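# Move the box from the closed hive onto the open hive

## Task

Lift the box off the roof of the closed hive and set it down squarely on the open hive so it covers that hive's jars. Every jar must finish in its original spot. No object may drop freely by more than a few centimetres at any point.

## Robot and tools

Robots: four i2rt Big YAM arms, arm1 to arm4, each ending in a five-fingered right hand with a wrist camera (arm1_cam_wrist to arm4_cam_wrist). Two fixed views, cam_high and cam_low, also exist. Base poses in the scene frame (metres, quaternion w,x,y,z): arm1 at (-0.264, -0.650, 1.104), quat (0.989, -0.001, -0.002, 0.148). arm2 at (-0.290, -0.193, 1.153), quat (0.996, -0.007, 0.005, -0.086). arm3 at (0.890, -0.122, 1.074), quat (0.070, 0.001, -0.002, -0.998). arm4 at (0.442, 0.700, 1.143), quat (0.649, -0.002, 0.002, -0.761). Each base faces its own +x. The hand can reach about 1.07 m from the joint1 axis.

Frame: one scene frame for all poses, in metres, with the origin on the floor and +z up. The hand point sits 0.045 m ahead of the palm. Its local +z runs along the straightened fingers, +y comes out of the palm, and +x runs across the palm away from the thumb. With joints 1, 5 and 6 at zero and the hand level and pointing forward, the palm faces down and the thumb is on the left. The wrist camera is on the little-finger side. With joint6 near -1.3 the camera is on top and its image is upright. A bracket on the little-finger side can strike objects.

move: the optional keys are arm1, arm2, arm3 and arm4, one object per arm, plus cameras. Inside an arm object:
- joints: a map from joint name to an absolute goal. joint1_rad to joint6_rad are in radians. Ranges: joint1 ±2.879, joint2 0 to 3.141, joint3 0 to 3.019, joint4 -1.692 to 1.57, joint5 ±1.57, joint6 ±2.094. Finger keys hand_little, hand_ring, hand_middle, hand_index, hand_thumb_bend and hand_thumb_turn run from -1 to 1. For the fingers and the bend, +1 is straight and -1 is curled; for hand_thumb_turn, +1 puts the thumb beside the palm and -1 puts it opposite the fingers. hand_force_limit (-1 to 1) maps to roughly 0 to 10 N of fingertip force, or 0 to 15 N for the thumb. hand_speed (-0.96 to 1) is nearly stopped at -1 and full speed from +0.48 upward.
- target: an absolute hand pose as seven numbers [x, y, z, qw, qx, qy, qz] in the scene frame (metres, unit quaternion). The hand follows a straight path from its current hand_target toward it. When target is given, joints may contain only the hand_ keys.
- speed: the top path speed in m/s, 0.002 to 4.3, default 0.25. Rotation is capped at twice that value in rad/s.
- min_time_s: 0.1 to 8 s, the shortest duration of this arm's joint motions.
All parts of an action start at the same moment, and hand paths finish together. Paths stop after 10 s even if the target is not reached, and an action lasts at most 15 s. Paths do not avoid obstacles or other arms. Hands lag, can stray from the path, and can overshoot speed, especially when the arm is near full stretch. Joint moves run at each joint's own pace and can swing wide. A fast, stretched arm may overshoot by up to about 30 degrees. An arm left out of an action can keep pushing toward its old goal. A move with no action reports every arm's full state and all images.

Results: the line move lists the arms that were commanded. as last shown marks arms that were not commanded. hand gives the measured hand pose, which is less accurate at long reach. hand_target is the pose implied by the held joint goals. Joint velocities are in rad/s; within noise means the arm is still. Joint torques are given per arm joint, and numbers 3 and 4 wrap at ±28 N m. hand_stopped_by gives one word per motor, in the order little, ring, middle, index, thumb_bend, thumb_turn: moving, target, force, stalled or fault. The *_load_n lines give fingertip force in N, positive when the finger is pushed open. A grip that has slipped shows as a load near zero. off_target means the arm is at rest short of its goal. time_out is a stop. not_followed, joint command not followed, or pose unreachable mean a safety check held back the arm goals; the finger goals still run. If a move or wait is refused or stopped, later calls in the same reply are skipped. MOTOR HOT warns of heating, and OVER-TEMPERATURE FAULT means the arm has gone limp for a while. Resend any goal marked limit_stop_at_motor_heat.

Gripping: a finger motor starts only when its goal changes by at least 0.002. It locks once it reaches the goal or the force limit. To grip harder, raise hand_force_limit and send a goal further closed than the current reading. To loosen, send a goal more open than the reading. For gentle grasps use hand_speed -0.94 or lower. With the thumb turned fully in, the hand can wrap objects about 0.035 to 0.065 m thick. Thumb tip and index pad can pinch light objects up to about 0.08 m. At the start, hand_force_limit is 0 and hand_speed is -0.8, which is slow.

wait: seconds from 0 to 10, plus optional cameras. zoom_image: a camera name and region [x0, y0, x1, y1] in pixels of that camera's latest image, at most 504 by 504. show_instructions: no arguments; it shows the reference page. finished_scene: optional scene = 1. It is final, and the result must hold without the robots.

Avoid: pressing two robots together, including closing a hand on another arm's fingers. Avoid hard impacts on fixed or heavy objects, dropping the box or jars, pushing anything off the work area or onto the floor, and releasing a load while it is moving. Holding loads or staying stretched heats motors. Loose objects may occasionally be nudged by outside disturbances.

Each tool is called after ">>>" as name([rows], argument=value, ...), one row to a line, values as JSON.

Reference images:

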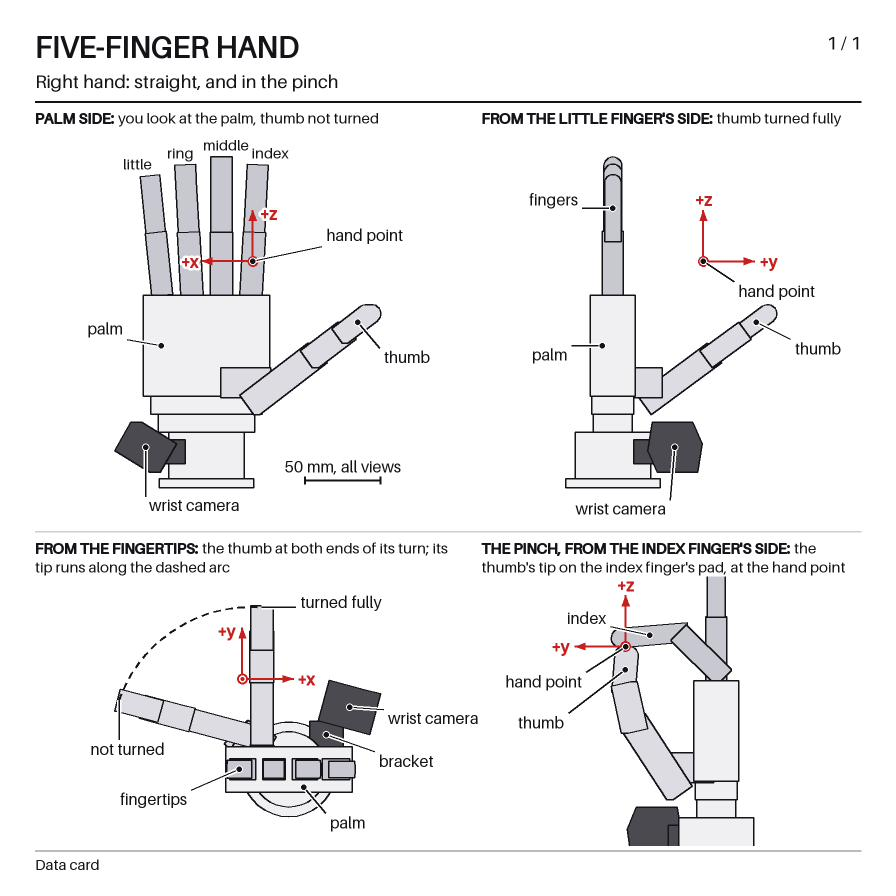

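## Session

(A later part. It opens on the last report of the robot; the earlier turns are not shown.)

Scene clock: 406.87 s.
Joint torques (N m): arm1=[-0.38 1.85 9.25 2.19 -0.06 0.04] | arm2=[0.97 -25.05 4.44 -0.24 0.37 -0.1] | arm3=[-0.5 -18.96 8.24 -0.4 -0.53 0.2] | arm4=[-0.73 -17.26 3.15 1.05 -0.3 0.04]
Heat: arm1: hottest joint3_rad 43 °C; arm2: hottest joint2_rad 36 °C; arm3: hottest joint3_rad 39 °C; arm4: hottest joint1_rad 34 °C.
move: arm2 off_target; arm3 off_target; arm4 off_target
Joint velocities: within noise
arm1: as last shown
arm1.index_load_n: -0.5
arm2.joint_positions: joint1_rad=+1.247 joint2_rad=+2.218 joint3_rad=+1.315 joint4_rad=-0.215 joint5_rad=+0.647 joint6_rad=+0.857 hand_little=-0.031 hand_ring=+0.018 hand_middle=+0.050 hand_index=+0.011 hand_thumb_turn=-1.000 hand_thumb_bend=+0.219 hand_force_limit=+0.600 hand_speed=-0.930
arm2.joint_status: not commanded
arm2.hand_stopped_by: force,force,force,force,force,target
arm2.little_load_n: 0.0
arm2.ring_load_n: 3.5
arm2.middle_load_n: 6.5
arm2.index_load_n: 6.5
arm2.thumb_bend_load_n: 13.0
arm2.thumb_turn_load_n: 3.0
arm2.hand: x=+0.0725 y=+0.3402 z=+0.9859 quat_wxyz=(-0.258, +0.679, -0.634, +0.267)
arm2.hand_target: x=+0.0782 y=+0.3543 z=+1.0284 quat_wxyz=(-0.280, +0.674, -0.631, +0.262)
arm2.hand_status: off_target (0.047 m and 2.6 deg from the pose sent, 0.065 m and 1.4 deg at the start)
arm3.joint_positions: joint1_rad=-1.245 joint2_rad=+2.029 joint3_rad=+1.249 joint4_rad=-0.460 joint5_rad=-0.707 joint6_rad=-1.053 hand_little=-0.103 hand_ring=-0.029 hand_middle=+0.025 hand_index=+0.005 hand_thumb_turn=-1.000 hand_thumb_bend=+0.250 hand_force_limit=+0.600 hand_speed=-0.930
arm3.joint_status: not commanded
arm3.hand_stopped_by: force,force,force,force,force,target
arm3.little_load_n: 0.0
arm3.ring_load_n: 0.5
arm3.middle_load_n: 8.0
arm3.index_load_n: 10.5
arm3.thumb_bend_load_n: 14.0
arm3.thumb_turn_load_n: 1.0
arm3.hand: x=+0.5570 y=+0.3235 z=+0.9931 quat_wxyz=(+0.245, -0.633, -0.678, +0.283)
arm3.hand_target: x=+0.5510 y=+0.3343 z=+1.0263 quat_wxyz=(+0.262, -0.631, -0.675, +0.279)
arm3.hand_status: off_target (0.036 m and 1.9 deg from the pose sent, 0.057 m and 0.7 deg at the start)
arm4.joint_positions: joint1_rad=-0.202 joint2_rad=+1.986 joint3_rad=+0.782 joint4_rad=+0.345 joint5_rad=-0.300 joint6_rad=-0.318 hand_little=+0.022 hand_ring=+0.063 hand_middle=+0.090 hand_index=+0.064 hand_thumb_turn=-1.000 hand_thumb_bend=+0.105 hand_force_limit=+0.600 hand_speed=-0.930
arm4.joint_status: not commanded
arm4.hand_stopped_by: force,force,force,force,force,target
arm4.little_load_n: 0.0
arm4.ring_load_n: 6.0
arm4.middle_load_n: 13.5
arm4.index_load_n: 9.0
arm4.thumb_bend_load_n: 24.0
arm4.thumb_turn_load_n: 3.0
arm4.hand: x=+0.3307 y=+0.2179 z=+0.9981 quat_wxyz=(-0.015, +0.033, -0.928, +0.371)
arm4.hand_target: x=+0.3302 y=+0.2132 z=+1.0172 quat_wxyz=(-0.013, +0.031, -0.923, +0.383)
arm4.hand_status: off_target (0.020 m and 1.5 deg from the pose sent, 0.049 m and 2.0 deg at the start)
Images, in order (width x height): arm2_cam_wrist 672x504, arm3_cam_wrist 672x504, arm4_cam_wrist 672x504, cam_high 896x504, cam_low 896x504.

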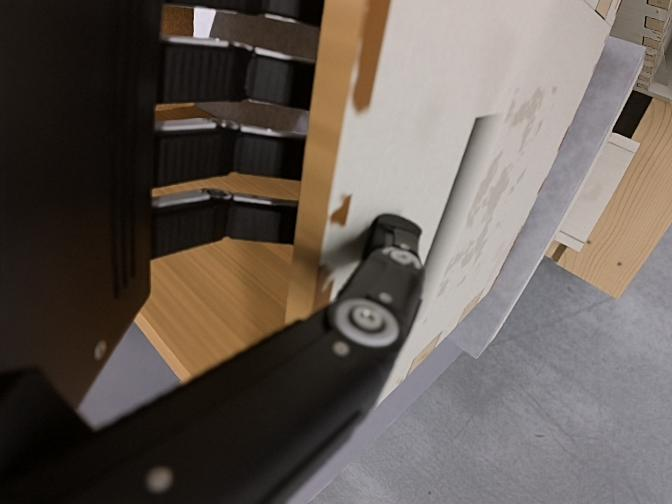

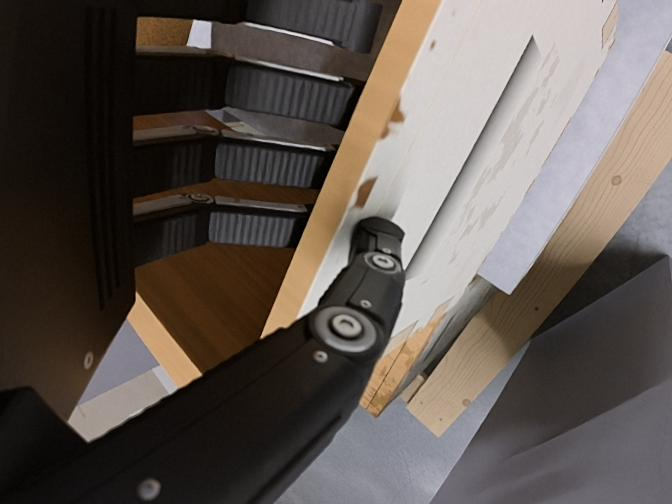

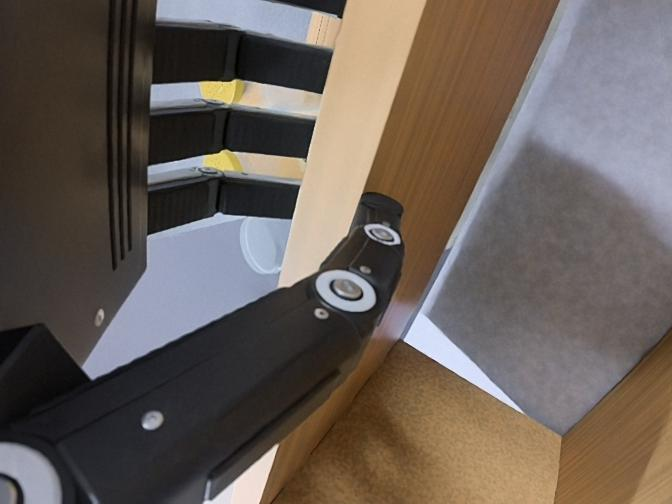

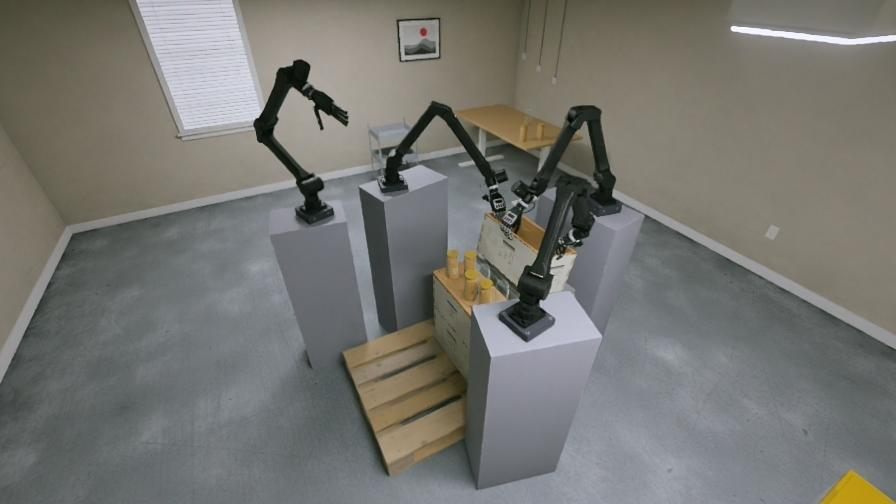

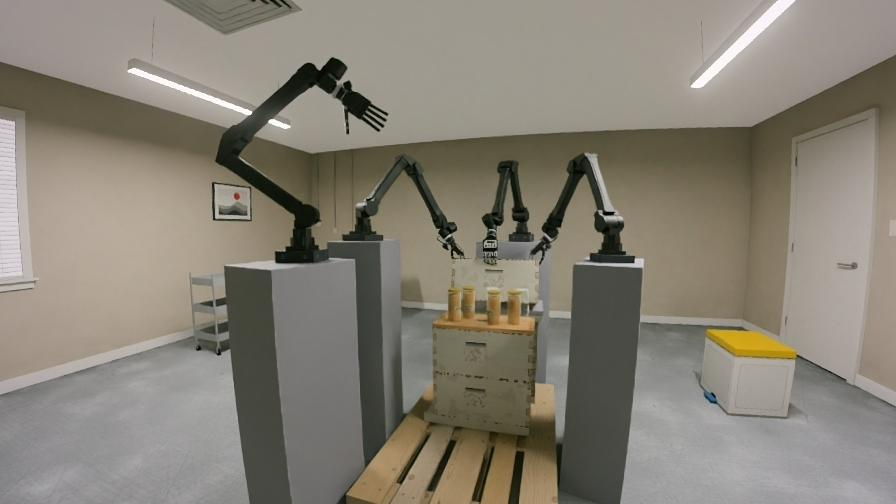

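>>> move(arm2={"target": [0.078, 0.3545, 1.050, 0.2794, -0.6746, 0.6313, -0.2615], "speed": 0.03}, arm3={"target": [0.551, 0.3348, 1.047, 0.2615, -0.6313, -0.6746, 0.2794], "speed": 0.03}, arm4={"target": [0.3302, 0.2134, 1.015, 0.0127, -0.0306, 0.9234, -0.3825], "speed": 0.03}, cameras=["arm2_cam_wrist", "arm3_cam_wrist", "arm4_cam_wrist", "cam_high", "cam_low"])

>>> zoom_image(camera="cam_low", region=[420, 180, 580, 340])

>>> zoom_image(camera="cam_high", region=[440, 150, 620, 330])

Scene clock: 415.23 s.
Joint torques (N m): arm1=[-0.26 1.61 9.22 2.17 -0.03 0.03] | arm2=[1.2 -26.11 4.51 -0.32 0.53 -0.11] | arm3=[-0.67 -13.63 9.32 0.53 -0.35 0.11] | arm4=[-1.32 -15.68 3.12 1.51 -0.37 -0.03]
Heat: arm1: hottest joint3_rad 43 °C; arm2: hottest joint2_rad 37 °C; arm3: hottest joint3_rad 39 °C; arm4: hottest joint1_rad 34 °C.
move: arm2 off_target; arm3 done; arm4 off_target
Joint velocities: within noise
arm1: as last shown
arm1.index_load_n: 0.0
arm2.joint_positions: joint1_rad=+1.243 joint2_rad=+2.193 joint3_rad=+1.315 joint4_rad=-0.251 joint5_rad=+0.642 joint6_rad=+0.857 hand_little=-0.031 hand_ring=+0.018 hand_middle=+0.051 hand_index=+0.011 hand_thumb_turn=-1.000 hand_thumb_bend=+0.219 hand_force_limit=+0.600 hand_speed=-0.930
arm2.joint_status: not commanded
arm2.hand_stopped_by: force,force,force,force,force,target
arm2.little_load_n: 0.0
arm2.ring_load_n: 3.5
arm2.middle_load_n: 7.0
arm2.index_load_n: 7.5
arm2.thumb_bend_load_n: 13.0
arm2.thumb_turn_load_n: 2.5
arm2.hand: x=+0.0727 y=+0.3374 z=+0.9969 quat_wxyz=(-0.251, +0.681, -0.635, +0.266)
arm2.hand_target: x=+0.0782 y=+0.3542 z=+1.0476 quat_wxyz=(-0.279, +0.674, -0.631, +0.261)
arm2.hand_status: off_target (0.056 m and 3.4 deg from the pose sent, 0.066 m and 2.6 deg at the start)
arm3.joint_positions: joint1_rad=-1.244 joint2_rad=+1.934 joint3_rad=+1.256 joint4_rad=-0.526 joint5_rad=-0.712 joint6_rad=-1.045 hand_little=-0.103 hand_ring=-0.029 hand_middle=+0.024 hand_index=+0.004 hand_thumb_turn=-1.000 hand_thumb_bend=+0.247 hand_force_limit=+0.600 hand_speed=-0.930
arm3.joint_status: not commanded
arm3.hand_stopped_by: force,force,force,force,force,target
arm3.little_load_n: 0.0
arm3.ring_load_n: 0.0
arm3.middle_load_n: 0.0
arm3.index_load_n: 0.0
arm3.thumb_bend_load_n: 0.0
arm3.thumb_turn_load_n: 0.0
arm3.hand: x=+0.5534 y=+0.3263 z=+1.0440 quat_wxyz=(+0.260, -0.628, -0.678, +0.280)
arm3.hand_target: x=+0.5511 y=+0.3348 z=+1.0470 quat_wxyz=(+0.262, -0.631, -0.675, +0.279)
arm3.hand_status: done (0.009 m and 0.6 deg from the pose sent, 0.055 m and 1.9 deg at the start)
arm4.joint_positions: joint1_rad=-0.201 joint2_rad=+1.981 joint3_rad=+0.782 joint4_rad=+0.345 joint5_rad=-0.298 joint6_rad=-0.318 hand_little=+0.022 hand_ring=+0.063 hand_middle=+0.090 hand_index=+0.064 hand_thumb_turn=-1.000 hand_thumb_bend=+0.105 hand_force_limit=+0.600 hand_speed=-0.930
arm4.joint_status: not commanded
arm4.hand_stopped_by: force,force,force,force,force,target
arm4.little_load_n: 0.0
arm4.ring_load_n: 6.5
arm4.middle_load_n: 15.0
arm4.index_load_n: 10.5
arm4.thumb_bend_load_n: 23.0
arm4.thumb_turn_load_n: 3.5
arm4.hand: x=+0.3306 y=+0.2165 z=+1.0003 quat_wxyz=(-0.013, +0.034, -0.927, +0.373)
arm4.hand_target: x=+0.3301 y=+0.2133 z=+1.0145 quat_wxyz=(-0.013, +0.031, -0.923, +0.382)
arm4.hand_status: off_target (0.015 m and 1.2 deg from the pose sent, 0.018 m and 1.5 deg at the start)
Images, in order (width x height): arm2_cam_wrist 672x504, arm3_cam_wrist 672x504, arm4_cam_wrist 672x504, cam_high 896x504, cam_low 896x504.

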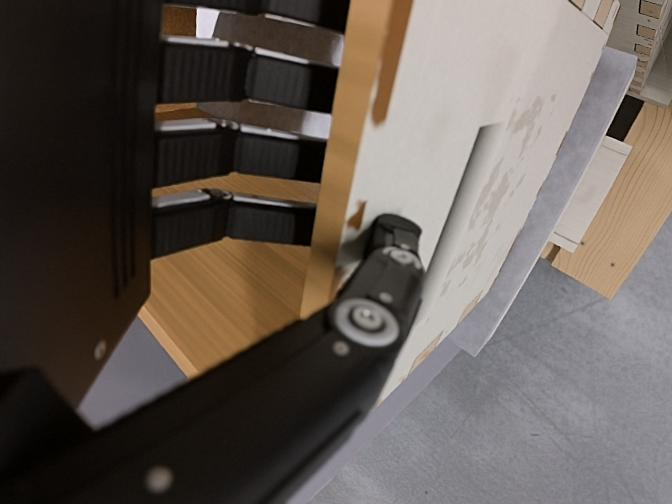

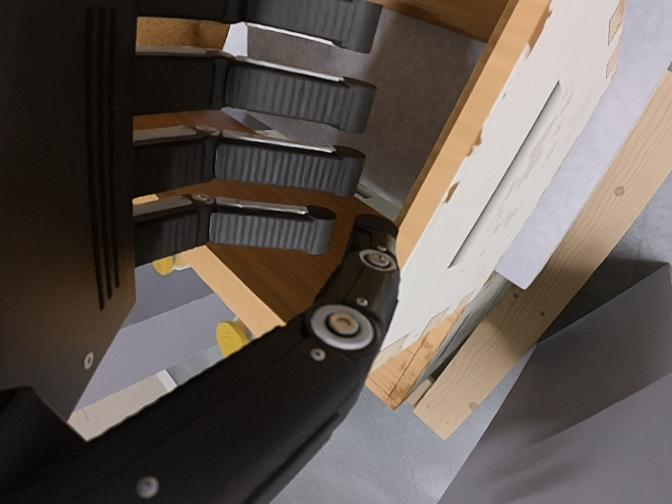

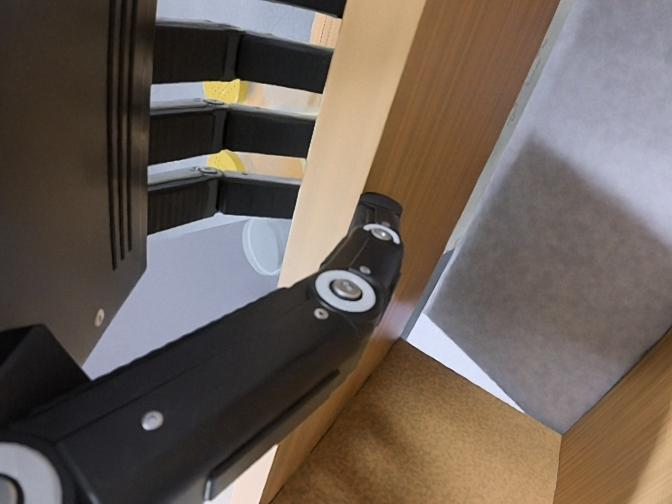

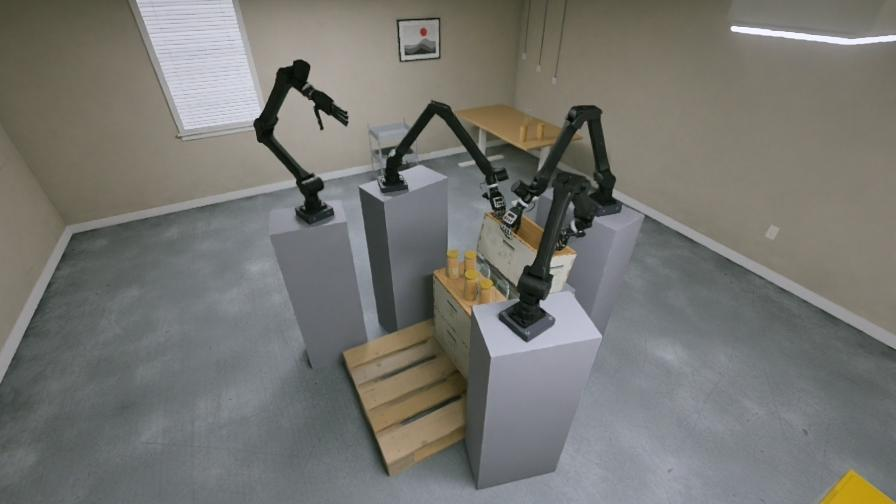

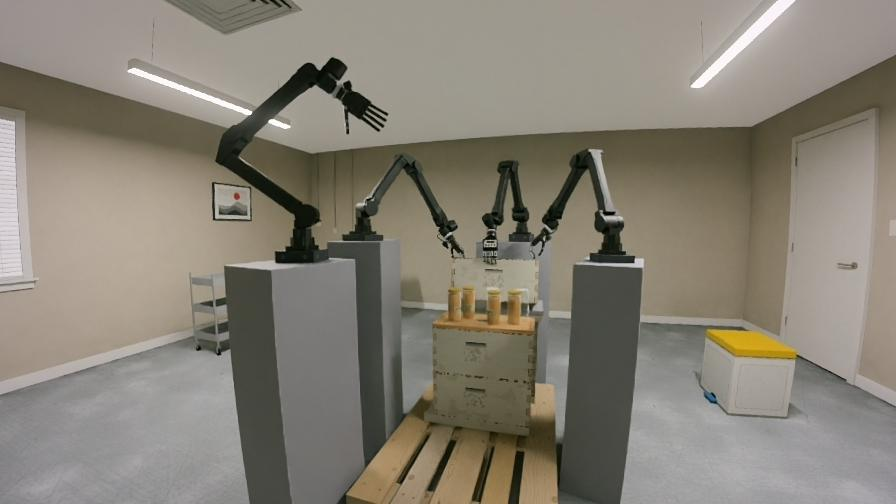

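Scaled by 3.150 from the camera's image (finer frame: 1280x720).

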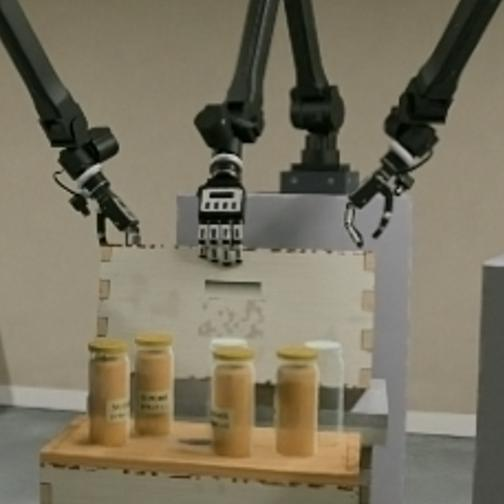

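Scaled by 2.800 from the camera's image (finer frame: 1280x720).

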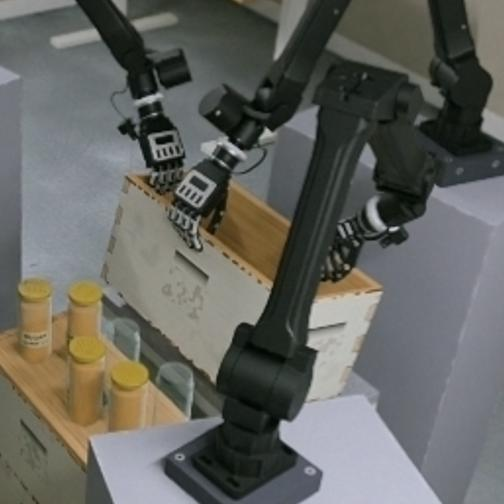

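>>> move(arm2={"target": [0.078, 0.3545, 0.950, 0.2794, -0.6746, 0.6313, -0.2615], "speed": 0.03}, arm4={"target": [0.3302, 0.2134, 0.948, 0.0127, -0.0306, 0.9234, -0.3825], "speed": 0.03}, cameras=["arm2_cam_wrist", "arm4_cam_wrist", "cam_low", "cam_high"])

>>> zoom_image(camera="cam_low", region=[420, 180, 580, 340])

>>> zoom_image(camera="cam_high", region=[440, 150, 620, 330])

Scene clock: 499.60 s.
Joint torques (N m): arm1=[-0.56 1.79 9.25 2.21 -0.05 0.05] | arm2=[1.14 -16.26 6.63 2.47 -0.02 0.32] | arm3=[-0.67 -13.63 9.32 0.53 -0.35 0.11] | arm4=[-1.79 -12.51 1.32 1.06 -0.09 -0.22]
Heat: arm1: hottest joint3_rad 44 °C; arm2: hottest joint2_rad 48 °C; arm3: hottest joint3_rad 45 °C; arm4: hottest joint2_rad 36 °C.
move: arm2 off_target; arm4 off_target
Joint velocities: within noise
arm1, arm3: as last shown
arm2.joint_positions: joint1_rad=+1.244 joint2_rad=+2.263 joint3_rad=+1.300 joint4_rad=-0.152 joint5_rad=+0.656 joint6_rad=+0.819 hand_little=-0.031 hand_ring=+0.017 hand_middle=+0.050 hand_index=+0.011 hand_thumb_turn=-1.000 hand_thumb_bend=+0.219 hand_force_limit=+0.600 hand_speed=-0.930
arm2.joint_status: not commanded
arm2.hand_stopped_by: force,force,force,force,force,target
arm2.little_load_n: 0.0
arm2.ring_load_n: 0.0
arm2.middle_load_n: 1.0
arm2.index_load_n: 7.0
arm2.thumb_bend_load_n: 15.5
arm2.thumb_turn_load_n: -1.0
arm2.hand: x=+0.0716 y=+0.3295 z=+0.9593 quat_wxyz=(-0.253, +0.687, -0.622, +0.276)
arm2.hand_target: x=+0.0769 y=+0.3530 z=+0.9515 quat_wxyz=(-0.279, +0.675, -0.631, +0.261)
arm2.hand_status: off_target (0.027 m and 3.9 deg from the pose sent, 0.050 m and 3.4 deg at the start)
arm3.hand_target: x=+0.5512 y=+0.3348 z=+1.0470 quat_wxyz=(+0.262, -0.631, -0.675, +0.279)
arm4.joint_positions: joint1_rad=-0.193 joint2_rad=+2.121 joint3_rad=+0.829 joint4_rad=+0.524 joint5_rad=-0.305 joint6_rad=-0.300 hand_little=+0.022 hand_ring=+0.063 hand_middle=+0.090 hand_index=+0.064 hand_thumb_turn=-1.000 hand_thumb_bend=+0.102 hand_force_limit=+0.600 hand_speed=-0.930
arm4.joint_status: not commanded
arm4.hand_stopped_by: force,force,force,force,force,target
arm4.little_load_n: 0.0
arm4.ring_load_n: 4.5
arm4.middle_load_n: 9.5
arm4.index_load_n: 12.5
arm4.thumb_bend_load_n: 6.5
arm4.thumb_turn_load_n: 3.0
arm4.hand: x=+0.3267 y=+0.1879 z=+0.9677 quat_wxyz=(-0.006, +0.037, -0.911, +0.410)
arm4.hand_target: x=+0.3307 y=+0.2135 z=+0.9489 quat_wxyz=(-0.013, +0.031, -0.923, +0.382)
arm4.hand_status: off_target (0.032 m and 3.6 deg from the pose sent, 0.052 m and 1.2 deg at the start)
pictures: arm2_cam_wrist, arm4_cam_wrist, cam_high, cam_low
Images, in order (width x height): arm2_cam_wrist 672x504, arm4_cam_wrist 672x504, cam_high 896x504, cam_low 896x504.

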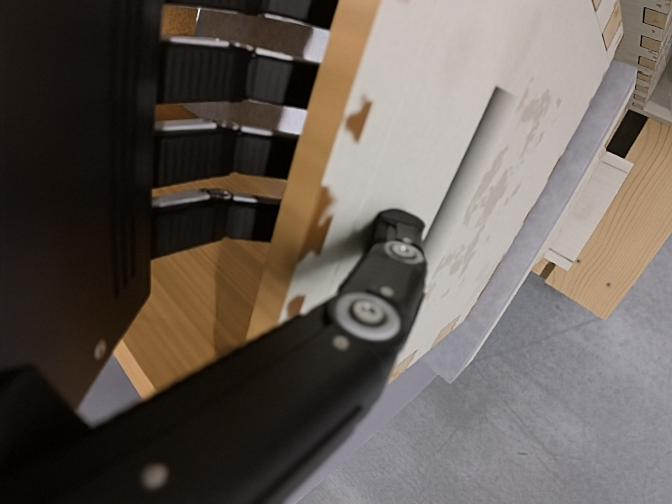

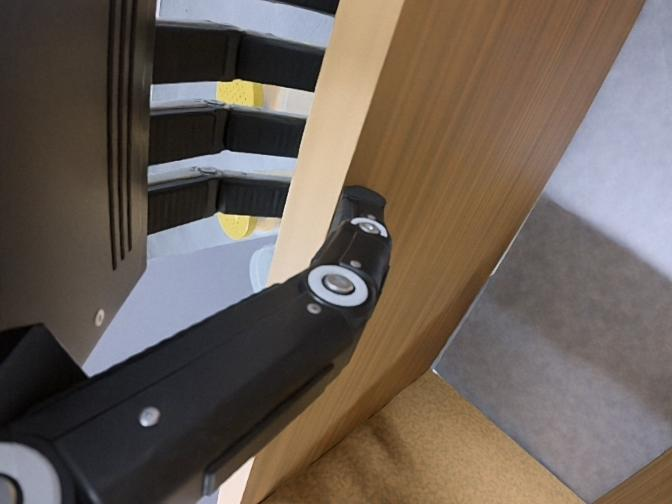

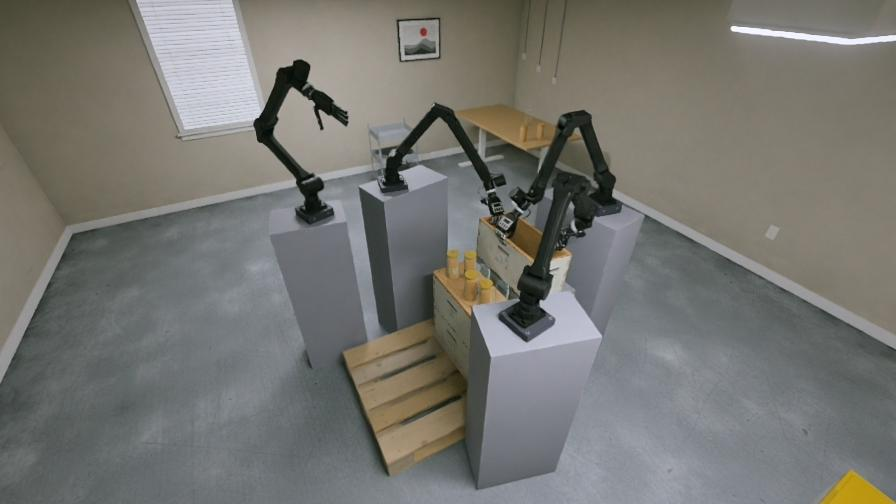

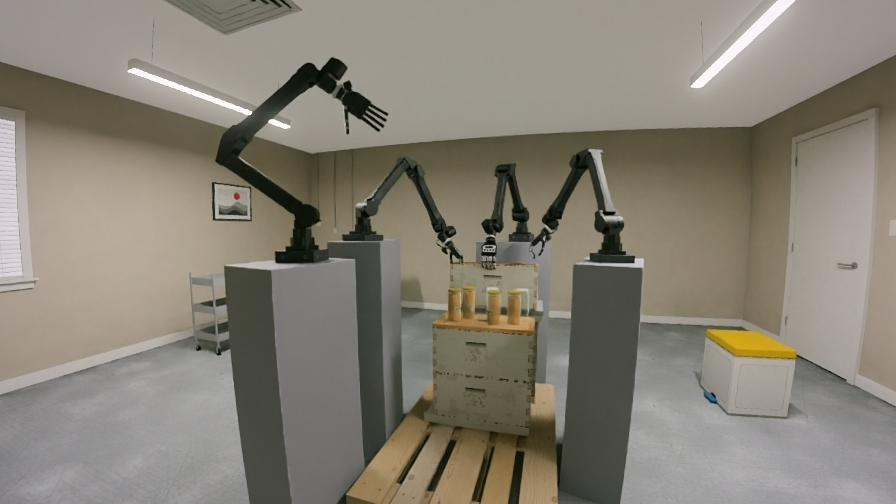

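Scaled by 3.150 from the camera's image (finer frame: 1280x720).

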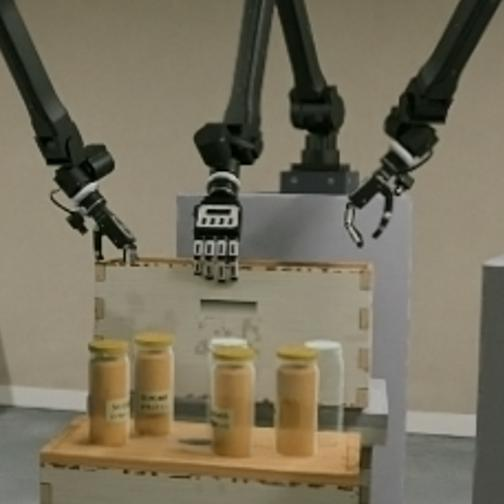

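Scaled by 2.800 from the camera's image (finer frame: 1280x720).

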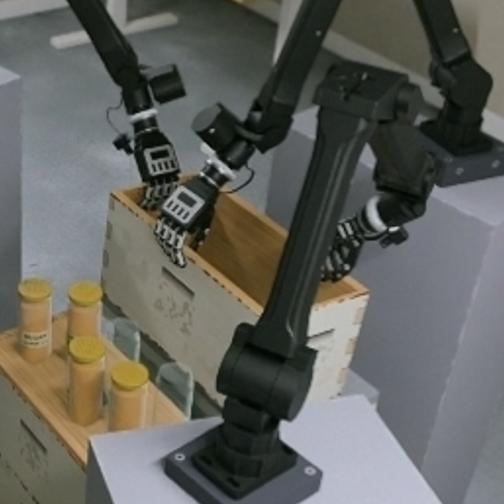

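>>> move(arm2={"target": [0.076, 0.340, 0.950, 0.2794, -0.6746, 0.6313, -0.2615], "speed": 0.03}, arm4={"target": [0.3307, 0.180, 0.945, 0.0127, -0.0306, 0.9234, -0.3825], "speed": 0.03}, cameras=["arm2_cam_wrist", "arm4_cam_wrist", "cam_low", "cam_high"])

>>> zoom_image(camera="cam_low", region=[420, 180, 580, 340])

Scene clock: 511.63 s.
Joint torques (N m): arm1=[-0.56 1.85 9.18 2.19 -0.03 0.05] | arm2=[0.56 -17.73 4.96 2.51 -0.3 0.24] | arm3=[-0.67 -13.63 9.32 0.51 -0.35 0.11] | arm4=[-1.08 -13.63 3.77 0.7 -0.03 -0.09]
Heat: arm1: hottest joint3_rad 44 °C; arm2: hottest joint2_rad 47 °C; arm3: hottest joint3_rad 45 °C; arm4: hottest joint2_rad 36 °C.
move: arm2 off_target; arm4 off_target
Joint velocities: within noise
arm1, arm3: as last shown
arm2.joint_positions: joint1_rad=+1.241 joint2_rad=+2.269 joint3_rad=+1.275 joint4_rad=-0.119 joint5_rad=+0.661 joint6_rad=+0.817 hand_little=-0.031 hand_ring=+0.017 hand_middle=+0.050 hand_index=+0.011 hand_thumb_turn=-1.000 hand_thumb_bend=+0.219 hand_force_limit=+0.600 hand_speed=-0.930
arm2.joint_status: not commanded
arm2.hand_stopped_by: force,force,force,force,force,target
arm2.little_load_n: 0.0
arm2.ring_load_n: 0.0
arm2.middle_load_n: 1.5
arm2.index_load_n: 6.5
arm2.thumb_bend_load_n: 15.5
arm2.thumb_turn_load_n: -3.0
arm2.hand: x=+0.0701 y=+0.3210 z=+0.9517 quat_wxyz=(-0.254, +0.686, -0.622, +0.279)
arm2.hand_target: x=+0.0756 y=+0.3394 z=+0.9510 quat_wxyz=(-0.279, +0.675, -0.631, +0.262)
arm2.hand_status: off_target (0.020 m and 3.9 deg from the pose sent, 0.015 m and 3.9 deg at the start)
arm3.index_load_n: 0.5
arm4.joint_positions: joint1_rad=-0.177 joint2_rad=+2.161 joint3_rad=+0.891 joint4_rad=+0.480 joint5_rad=-0.288 joint6_rad=-0.289 hand_little=+0.022 hand_ring=+0.063 hand_middle=+0.090 hand_index=+0.064 hand_thumb_turn=-1.000 hand_thumb_bend=+0.102 hand_force_limit=+0.600 hand_speed=-0.930
arm4.joint_status: not commanded
arm4.hand_stopped_by: force,force,force,force,force,target
arm4.little_load_n: 0.0
arm4.ring_load_n: 2.5
arm4.middle_load_n: 6.5
arm4.index_load_n: 9.5
arm4.thumb_bend_load_n: 7.0
arm4.thumb_turn_load_n: 2.0
arm4.hand: x=+0.3277 y=+0.1727 z=+0.9559 quat_wxyz=(-0.008, +0.035, -0.916, +0.399)
arm4.hand_target: x=+0.3307 y=+0.1804 z=+0.9452 quat_wxyz=(-0.013, +0.031, -0.923, +0.382)
arm4.hand_status: off_target (0.013 m and 2.1 deg from the pose sent, 0.024 m and 3.7 deg at the start)
pictures: arm2_cam_wrist, arm4_cam_wrist, cam_high, cam_low
Images, in order (width x height): arm2_cam_wrist 672x504, arm4_cam_wrist 672x504, cam_high 896x504, cam_low 896x504.

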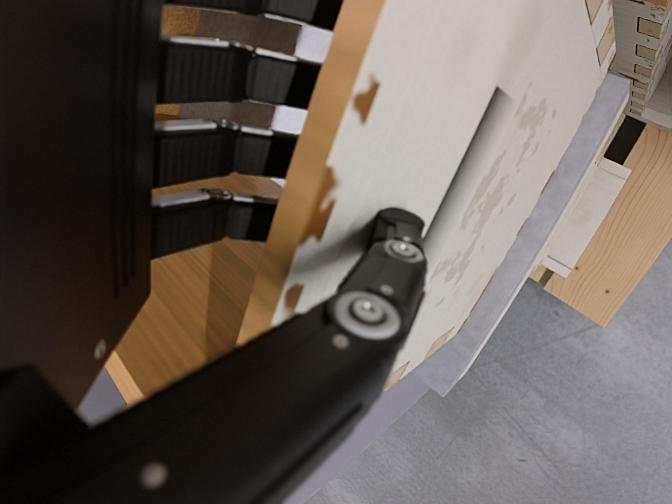

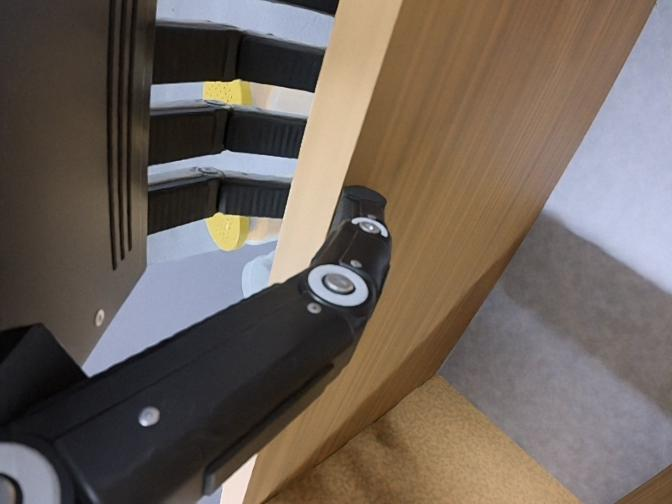

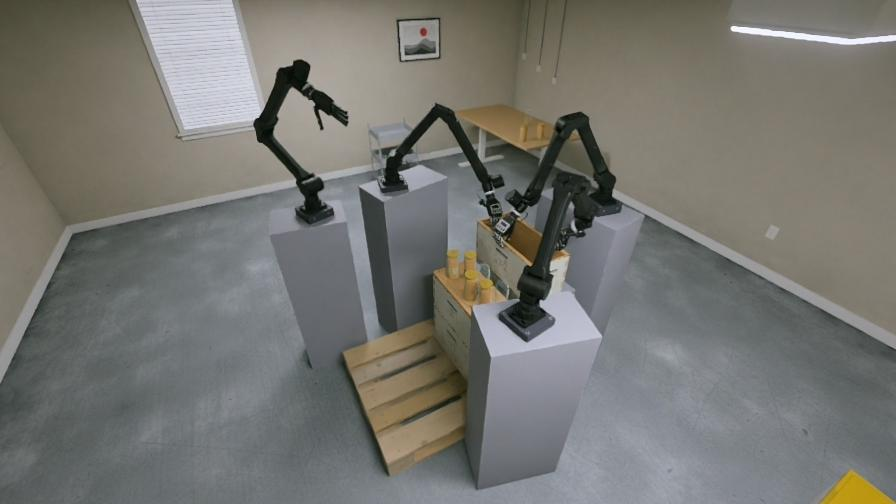

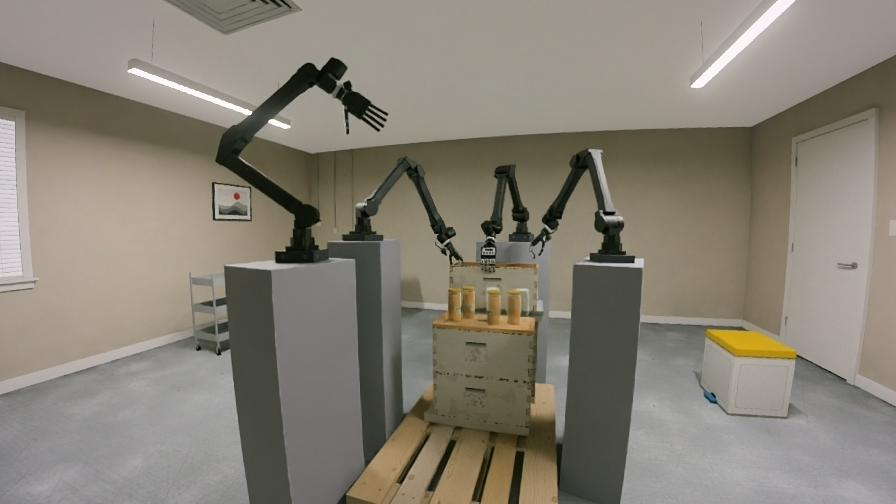

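Scaled by 3.150 from the camera's image (finer frame: 1280x720).

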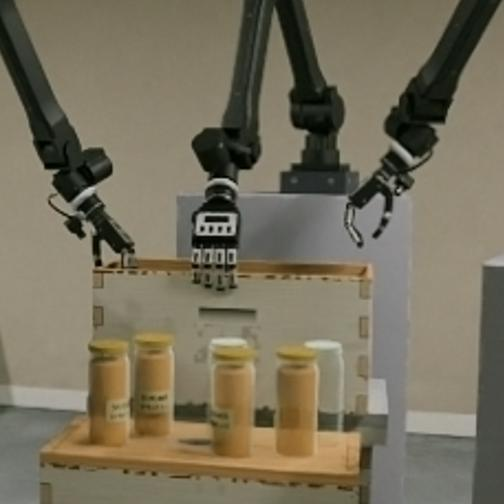

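>>> move(cameras=["all"])

>>> zoom_image(camera="cam_high", region=[440, 150, 620, 330])

>>> zoom_image(camera="arm1_cam_wrist", region=[160, 40, 400, 280])

Scene clock: 517.07 s.
Joint torques (N m): arm1=[-0.44 1.85 9.25 2.22 -0.05 0.04] | arm2=[0.67 -17.79 4.97 2.47 -0.3 0.23] | arm3=[-0.67 -13.57 9.31 0.53 -0.35 0.11] | arm4=[-0.79 -13.22 3.84 0.7 -0.03 -0.07]
Heat: arm1: hottest joint3_rad 44 °C; arm2: hottest joint2_rad 46 °C; arm3: hottest joint3_rad 45 °C; arm4: hottest joint2_rad 36 °C.
Joint velocities: within noise
arm1.joint_positions: joint1_rad=+0.192 joint2_rad=+0.641 joint3_rad=+1.392 joint4_rad=-1.295 joint5_rad=-0.166 joint6_rad=-1.304 hand_little=+1.000 hand_ring=+1.000 hand_middle=+1.000 hand_index=+1.000 hand_thumb_turn=+1.000 hand_thumb_bend=+1.000 hand_force_limit=+0.000 hand_speed=-0.800
arm1.joint_status: not commanded
arm1.hand_stopped_by: target,target,target,target,target,target
arm1.little_load_n: 0.0
arm1.ring_load_n: 0.0
arm1.middle_load_n: 0.0
arm1.index_load_n: 0.0
arm1.thumb_bend_load_n: 0.0
arm1.thumb_turn_load_n: 0.0
arm1.hand: x=-0.0388 y=-0.5485 z=+1.5957 quat_wxyz=(-0.247, +0.857, +0.137, +0.430) (m; scene frame)
arm1.hand_target: x=-0.0395 y=-0.5488 z=+1.6077 quat_wxyz=(-0.251, +0.850, +0.138, +0.441) (m; scene frame)
arm1.hand_status: not commanded
arm2.joint_positions: joint1_rad=+1.241 joint2_rad=+2.269 joint3_rad=+1.275 joint4_rad=-0.119 joint5_rad=+0.661 joint6_rad=+0.817 hand_little=-0.031 hand_ring=+0.017 hand_middle=+0.050 hand_index=+0.011 hand_thumb_turn=-1.000 hand_thumb_bend=+0.219 hand_force_limit=+0.600 hand_speed=-0.930
arm2.joint_status: not commanded
arm2.hand_stopped_by: force,force,force,force,force,target
arm2.little_load_n: 0.0
arm2.ring_load_n: 0.0
arm2.middle_load_n: 2.0
arm2.index_load_n: 6.5
arm2.thumb_bend_load_n: 15.0
arm2.thumb_turn_load_n: -3.0
arm2.hand: x=+0.0701 y=+0.3211 z=+0.9518 quat_wxyz=(-0.254, +0.686, -0.622, +0.279) (m; scene frame)
arm2.hand_target: x=+0.0756 y=+0.3395 z=+0.9511 quat_wxyz=(-0.279, +0.675, -0.631, +0.262) (m; scene frame)
arm2.hand_status: off_target (0.020 m and 3.9 deg from the pose sent, 0.015 m and 3.9 deg at the start)
arm3.joint_positions: joint1_rad=-1.244 joint2_rad=+1.934 joint3_rad=+1.256 joint4_rad=-0.526 joint5_rad=-0.712 joint6_rad=-1.045 hand_little=-0.103 hand_ring=-0.029 hand_middle=+0.024 hand_index=+0.004 hand_thumb_turn=-1.000 hand_thumb_bend=+0.247 hand_force_limit=+0.600 hand_speed=-0.930
arm3.joint_status: not commanded
arm3.hand_stopped_by: force,force,force,force,force,target
arm3.little_load_n: 0.5
arm3.ring_load_n: 0.0
arm3.middle_load_n: 0.0
arm3.index_load_n: 0.0
arm3.thumb_bend_load_n: 0.0
arm3.thumb_turn_load_n: 0.0
arm3.hand: x=+0.5534 y=+0.3263 z=+1.0440 quat_wxyz=(+0.260, -0.628, -0.678, +0.280) (m; scene frame)
arm3.hand_target: x=+0.5512 y=+0.3348 z=+1.0470 quat_wxyz=(+0.262, -0.631, -0.675, +0.279) (m; scene frame)
arm3.hand_status: not commanded
arm4.joint_positions: joint1_rad=-0.177 joint2_rad=+2.161 joint3_rad=+0.891 joint4_rad=+0.480 joint5_rad=-0.288 joint6_rad=-0.289 hand_little=+0.022 hand_ring=+0.063 hand_middle=+0.090 hand_index=+0.064 hand_thumb_turn=-1.000 hand_thumb_bend=+0.102 hand_force_limit=+0.600 hand_speed=-0.930
arm4.joint_status: not commanded
arm4.hand_stopped_by: force,force,force,force,force,target
arm4.little_load_n: 0.0
arm4.ring_load_n: 2.5
arm4.middle_load_n: 6.5
arm4.index_load_n: 9.5
arm4.thumb_bend_load_n: 7.0
arm4.thumb_turn_load_n: 2.0
arm4.hand: x=+0.3277 y=+0.1727 z=+0.9559 quat_wxyz=(-0.008, +0.035, -0.916, +0.399) (m; scene frame)
arm4.hand_target: x=+0.3307 y=+0.1804 z=+0.9452 quat_wxyz=(-0.013, +0.031, -0.923, +0.382) (m; scene frame)
arm4.hand_status: off_target (0.013 m and 2.1 deg from the pose sent, 0.024 m and 3.7 deg at the start)
pictures: arm1_cam_wrist, arm2_cam_wrist, arm3_cam_wrist, arm4_cam_wrist, cam_high, cam_low
Images, in order (width x height): arm1_cam_wrist 672x504, arm2_cam_wrist 672x504, arm3_cam_wrist 672x504, arm4_cam_wrist 672x504, cam_high 896x504, cam_low 896x504.

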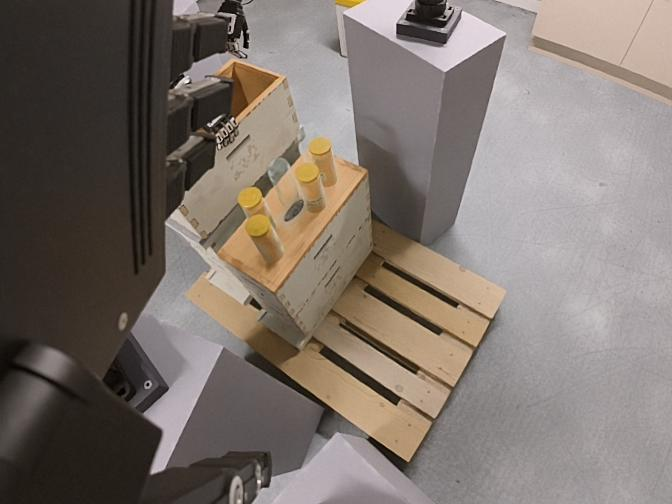

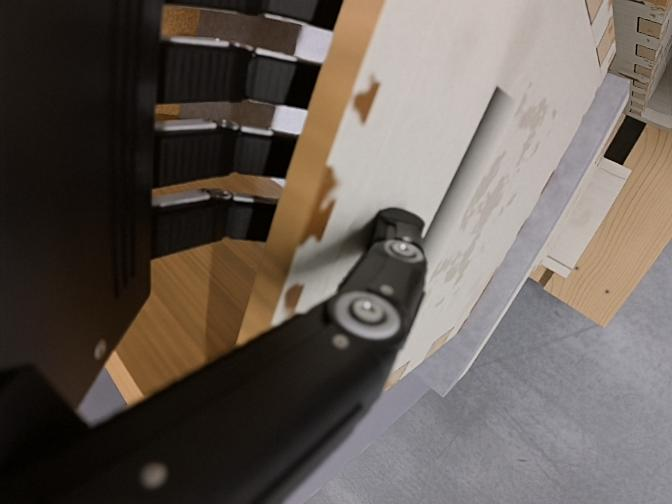

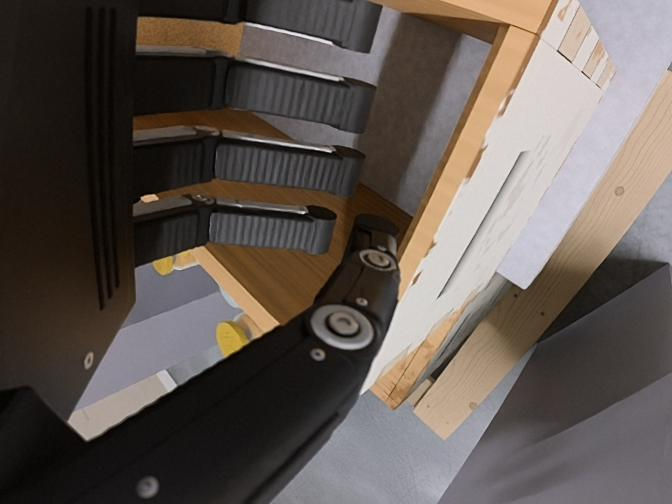

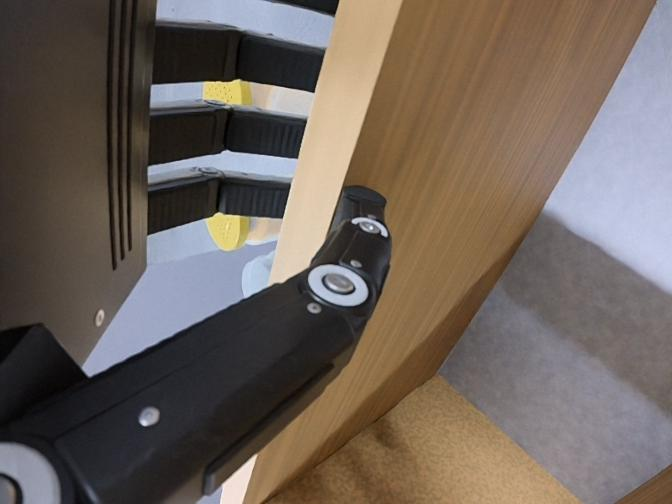

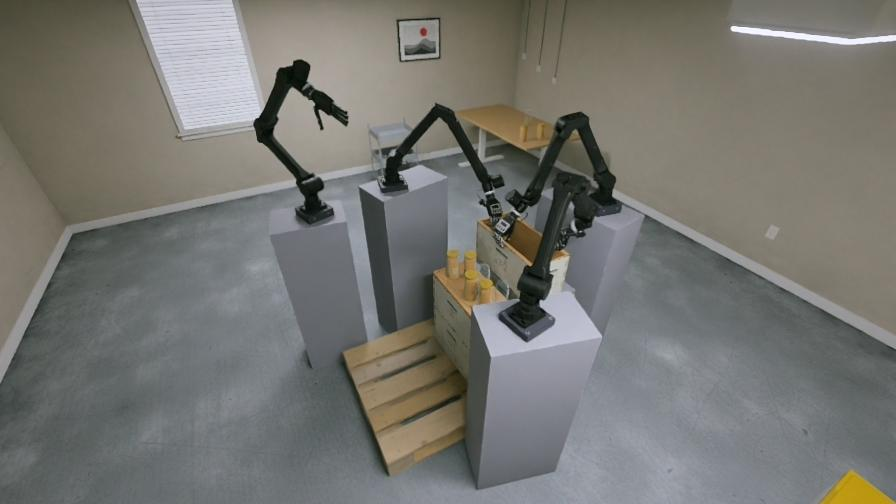

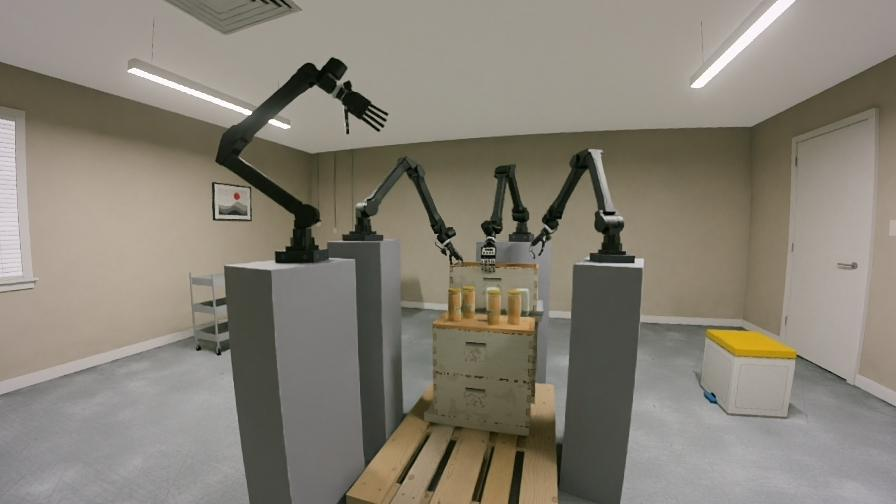

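Scaled by 2.800 from the camera's image (finer frame: 1280x720).

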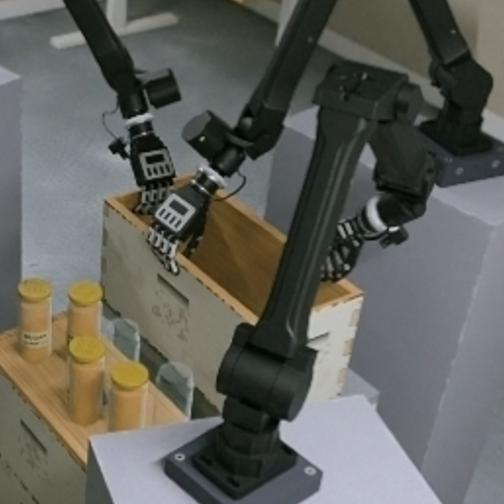

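Scaled by 2.100 from the camera's image (finer frame: 960x720).

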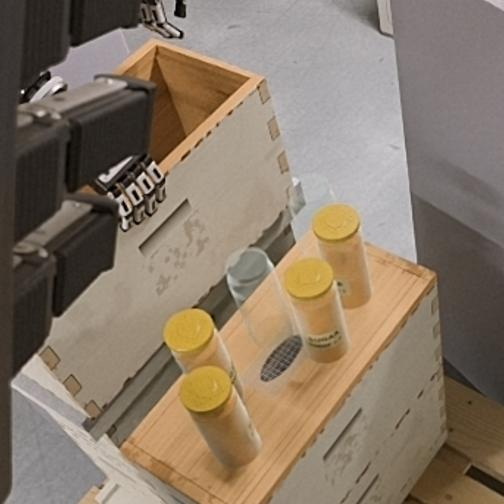

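>>> zoom_image(camera="arm3_cam_wrist", region=[400, 120, 560, 320])

>>> zoom_image(camera="arm1_cam_wrist", region=[210, 110, 290, 190])

>>> zoom_image(camera="arm2_cam_wrist", region=[360, 60, 560, 300])

Scaled by 2.520 from the camera's image (finer frame: 960x720).

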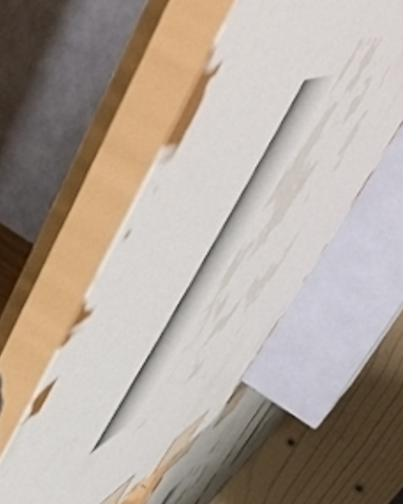

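Scaled by 6.300 from the camera's image (finer frame: 960x720).

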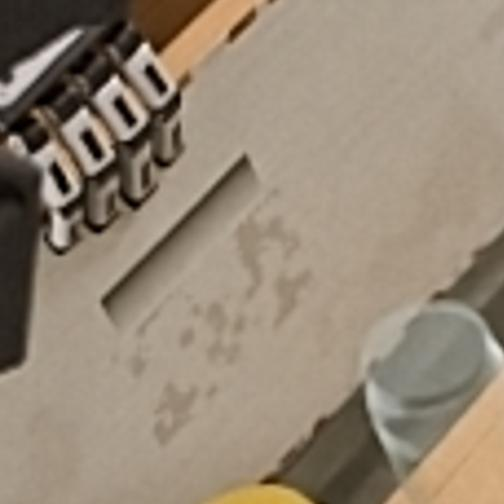

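Scaled by 2.100 from the camera's image (finer frame: 960x720).

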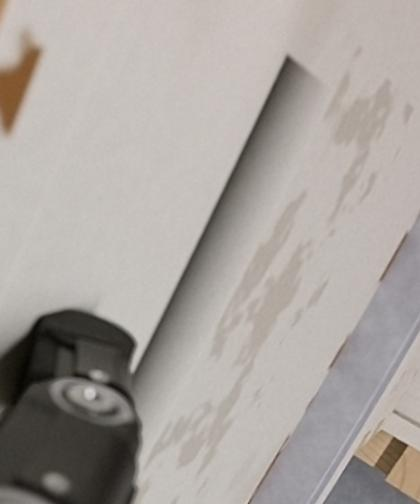

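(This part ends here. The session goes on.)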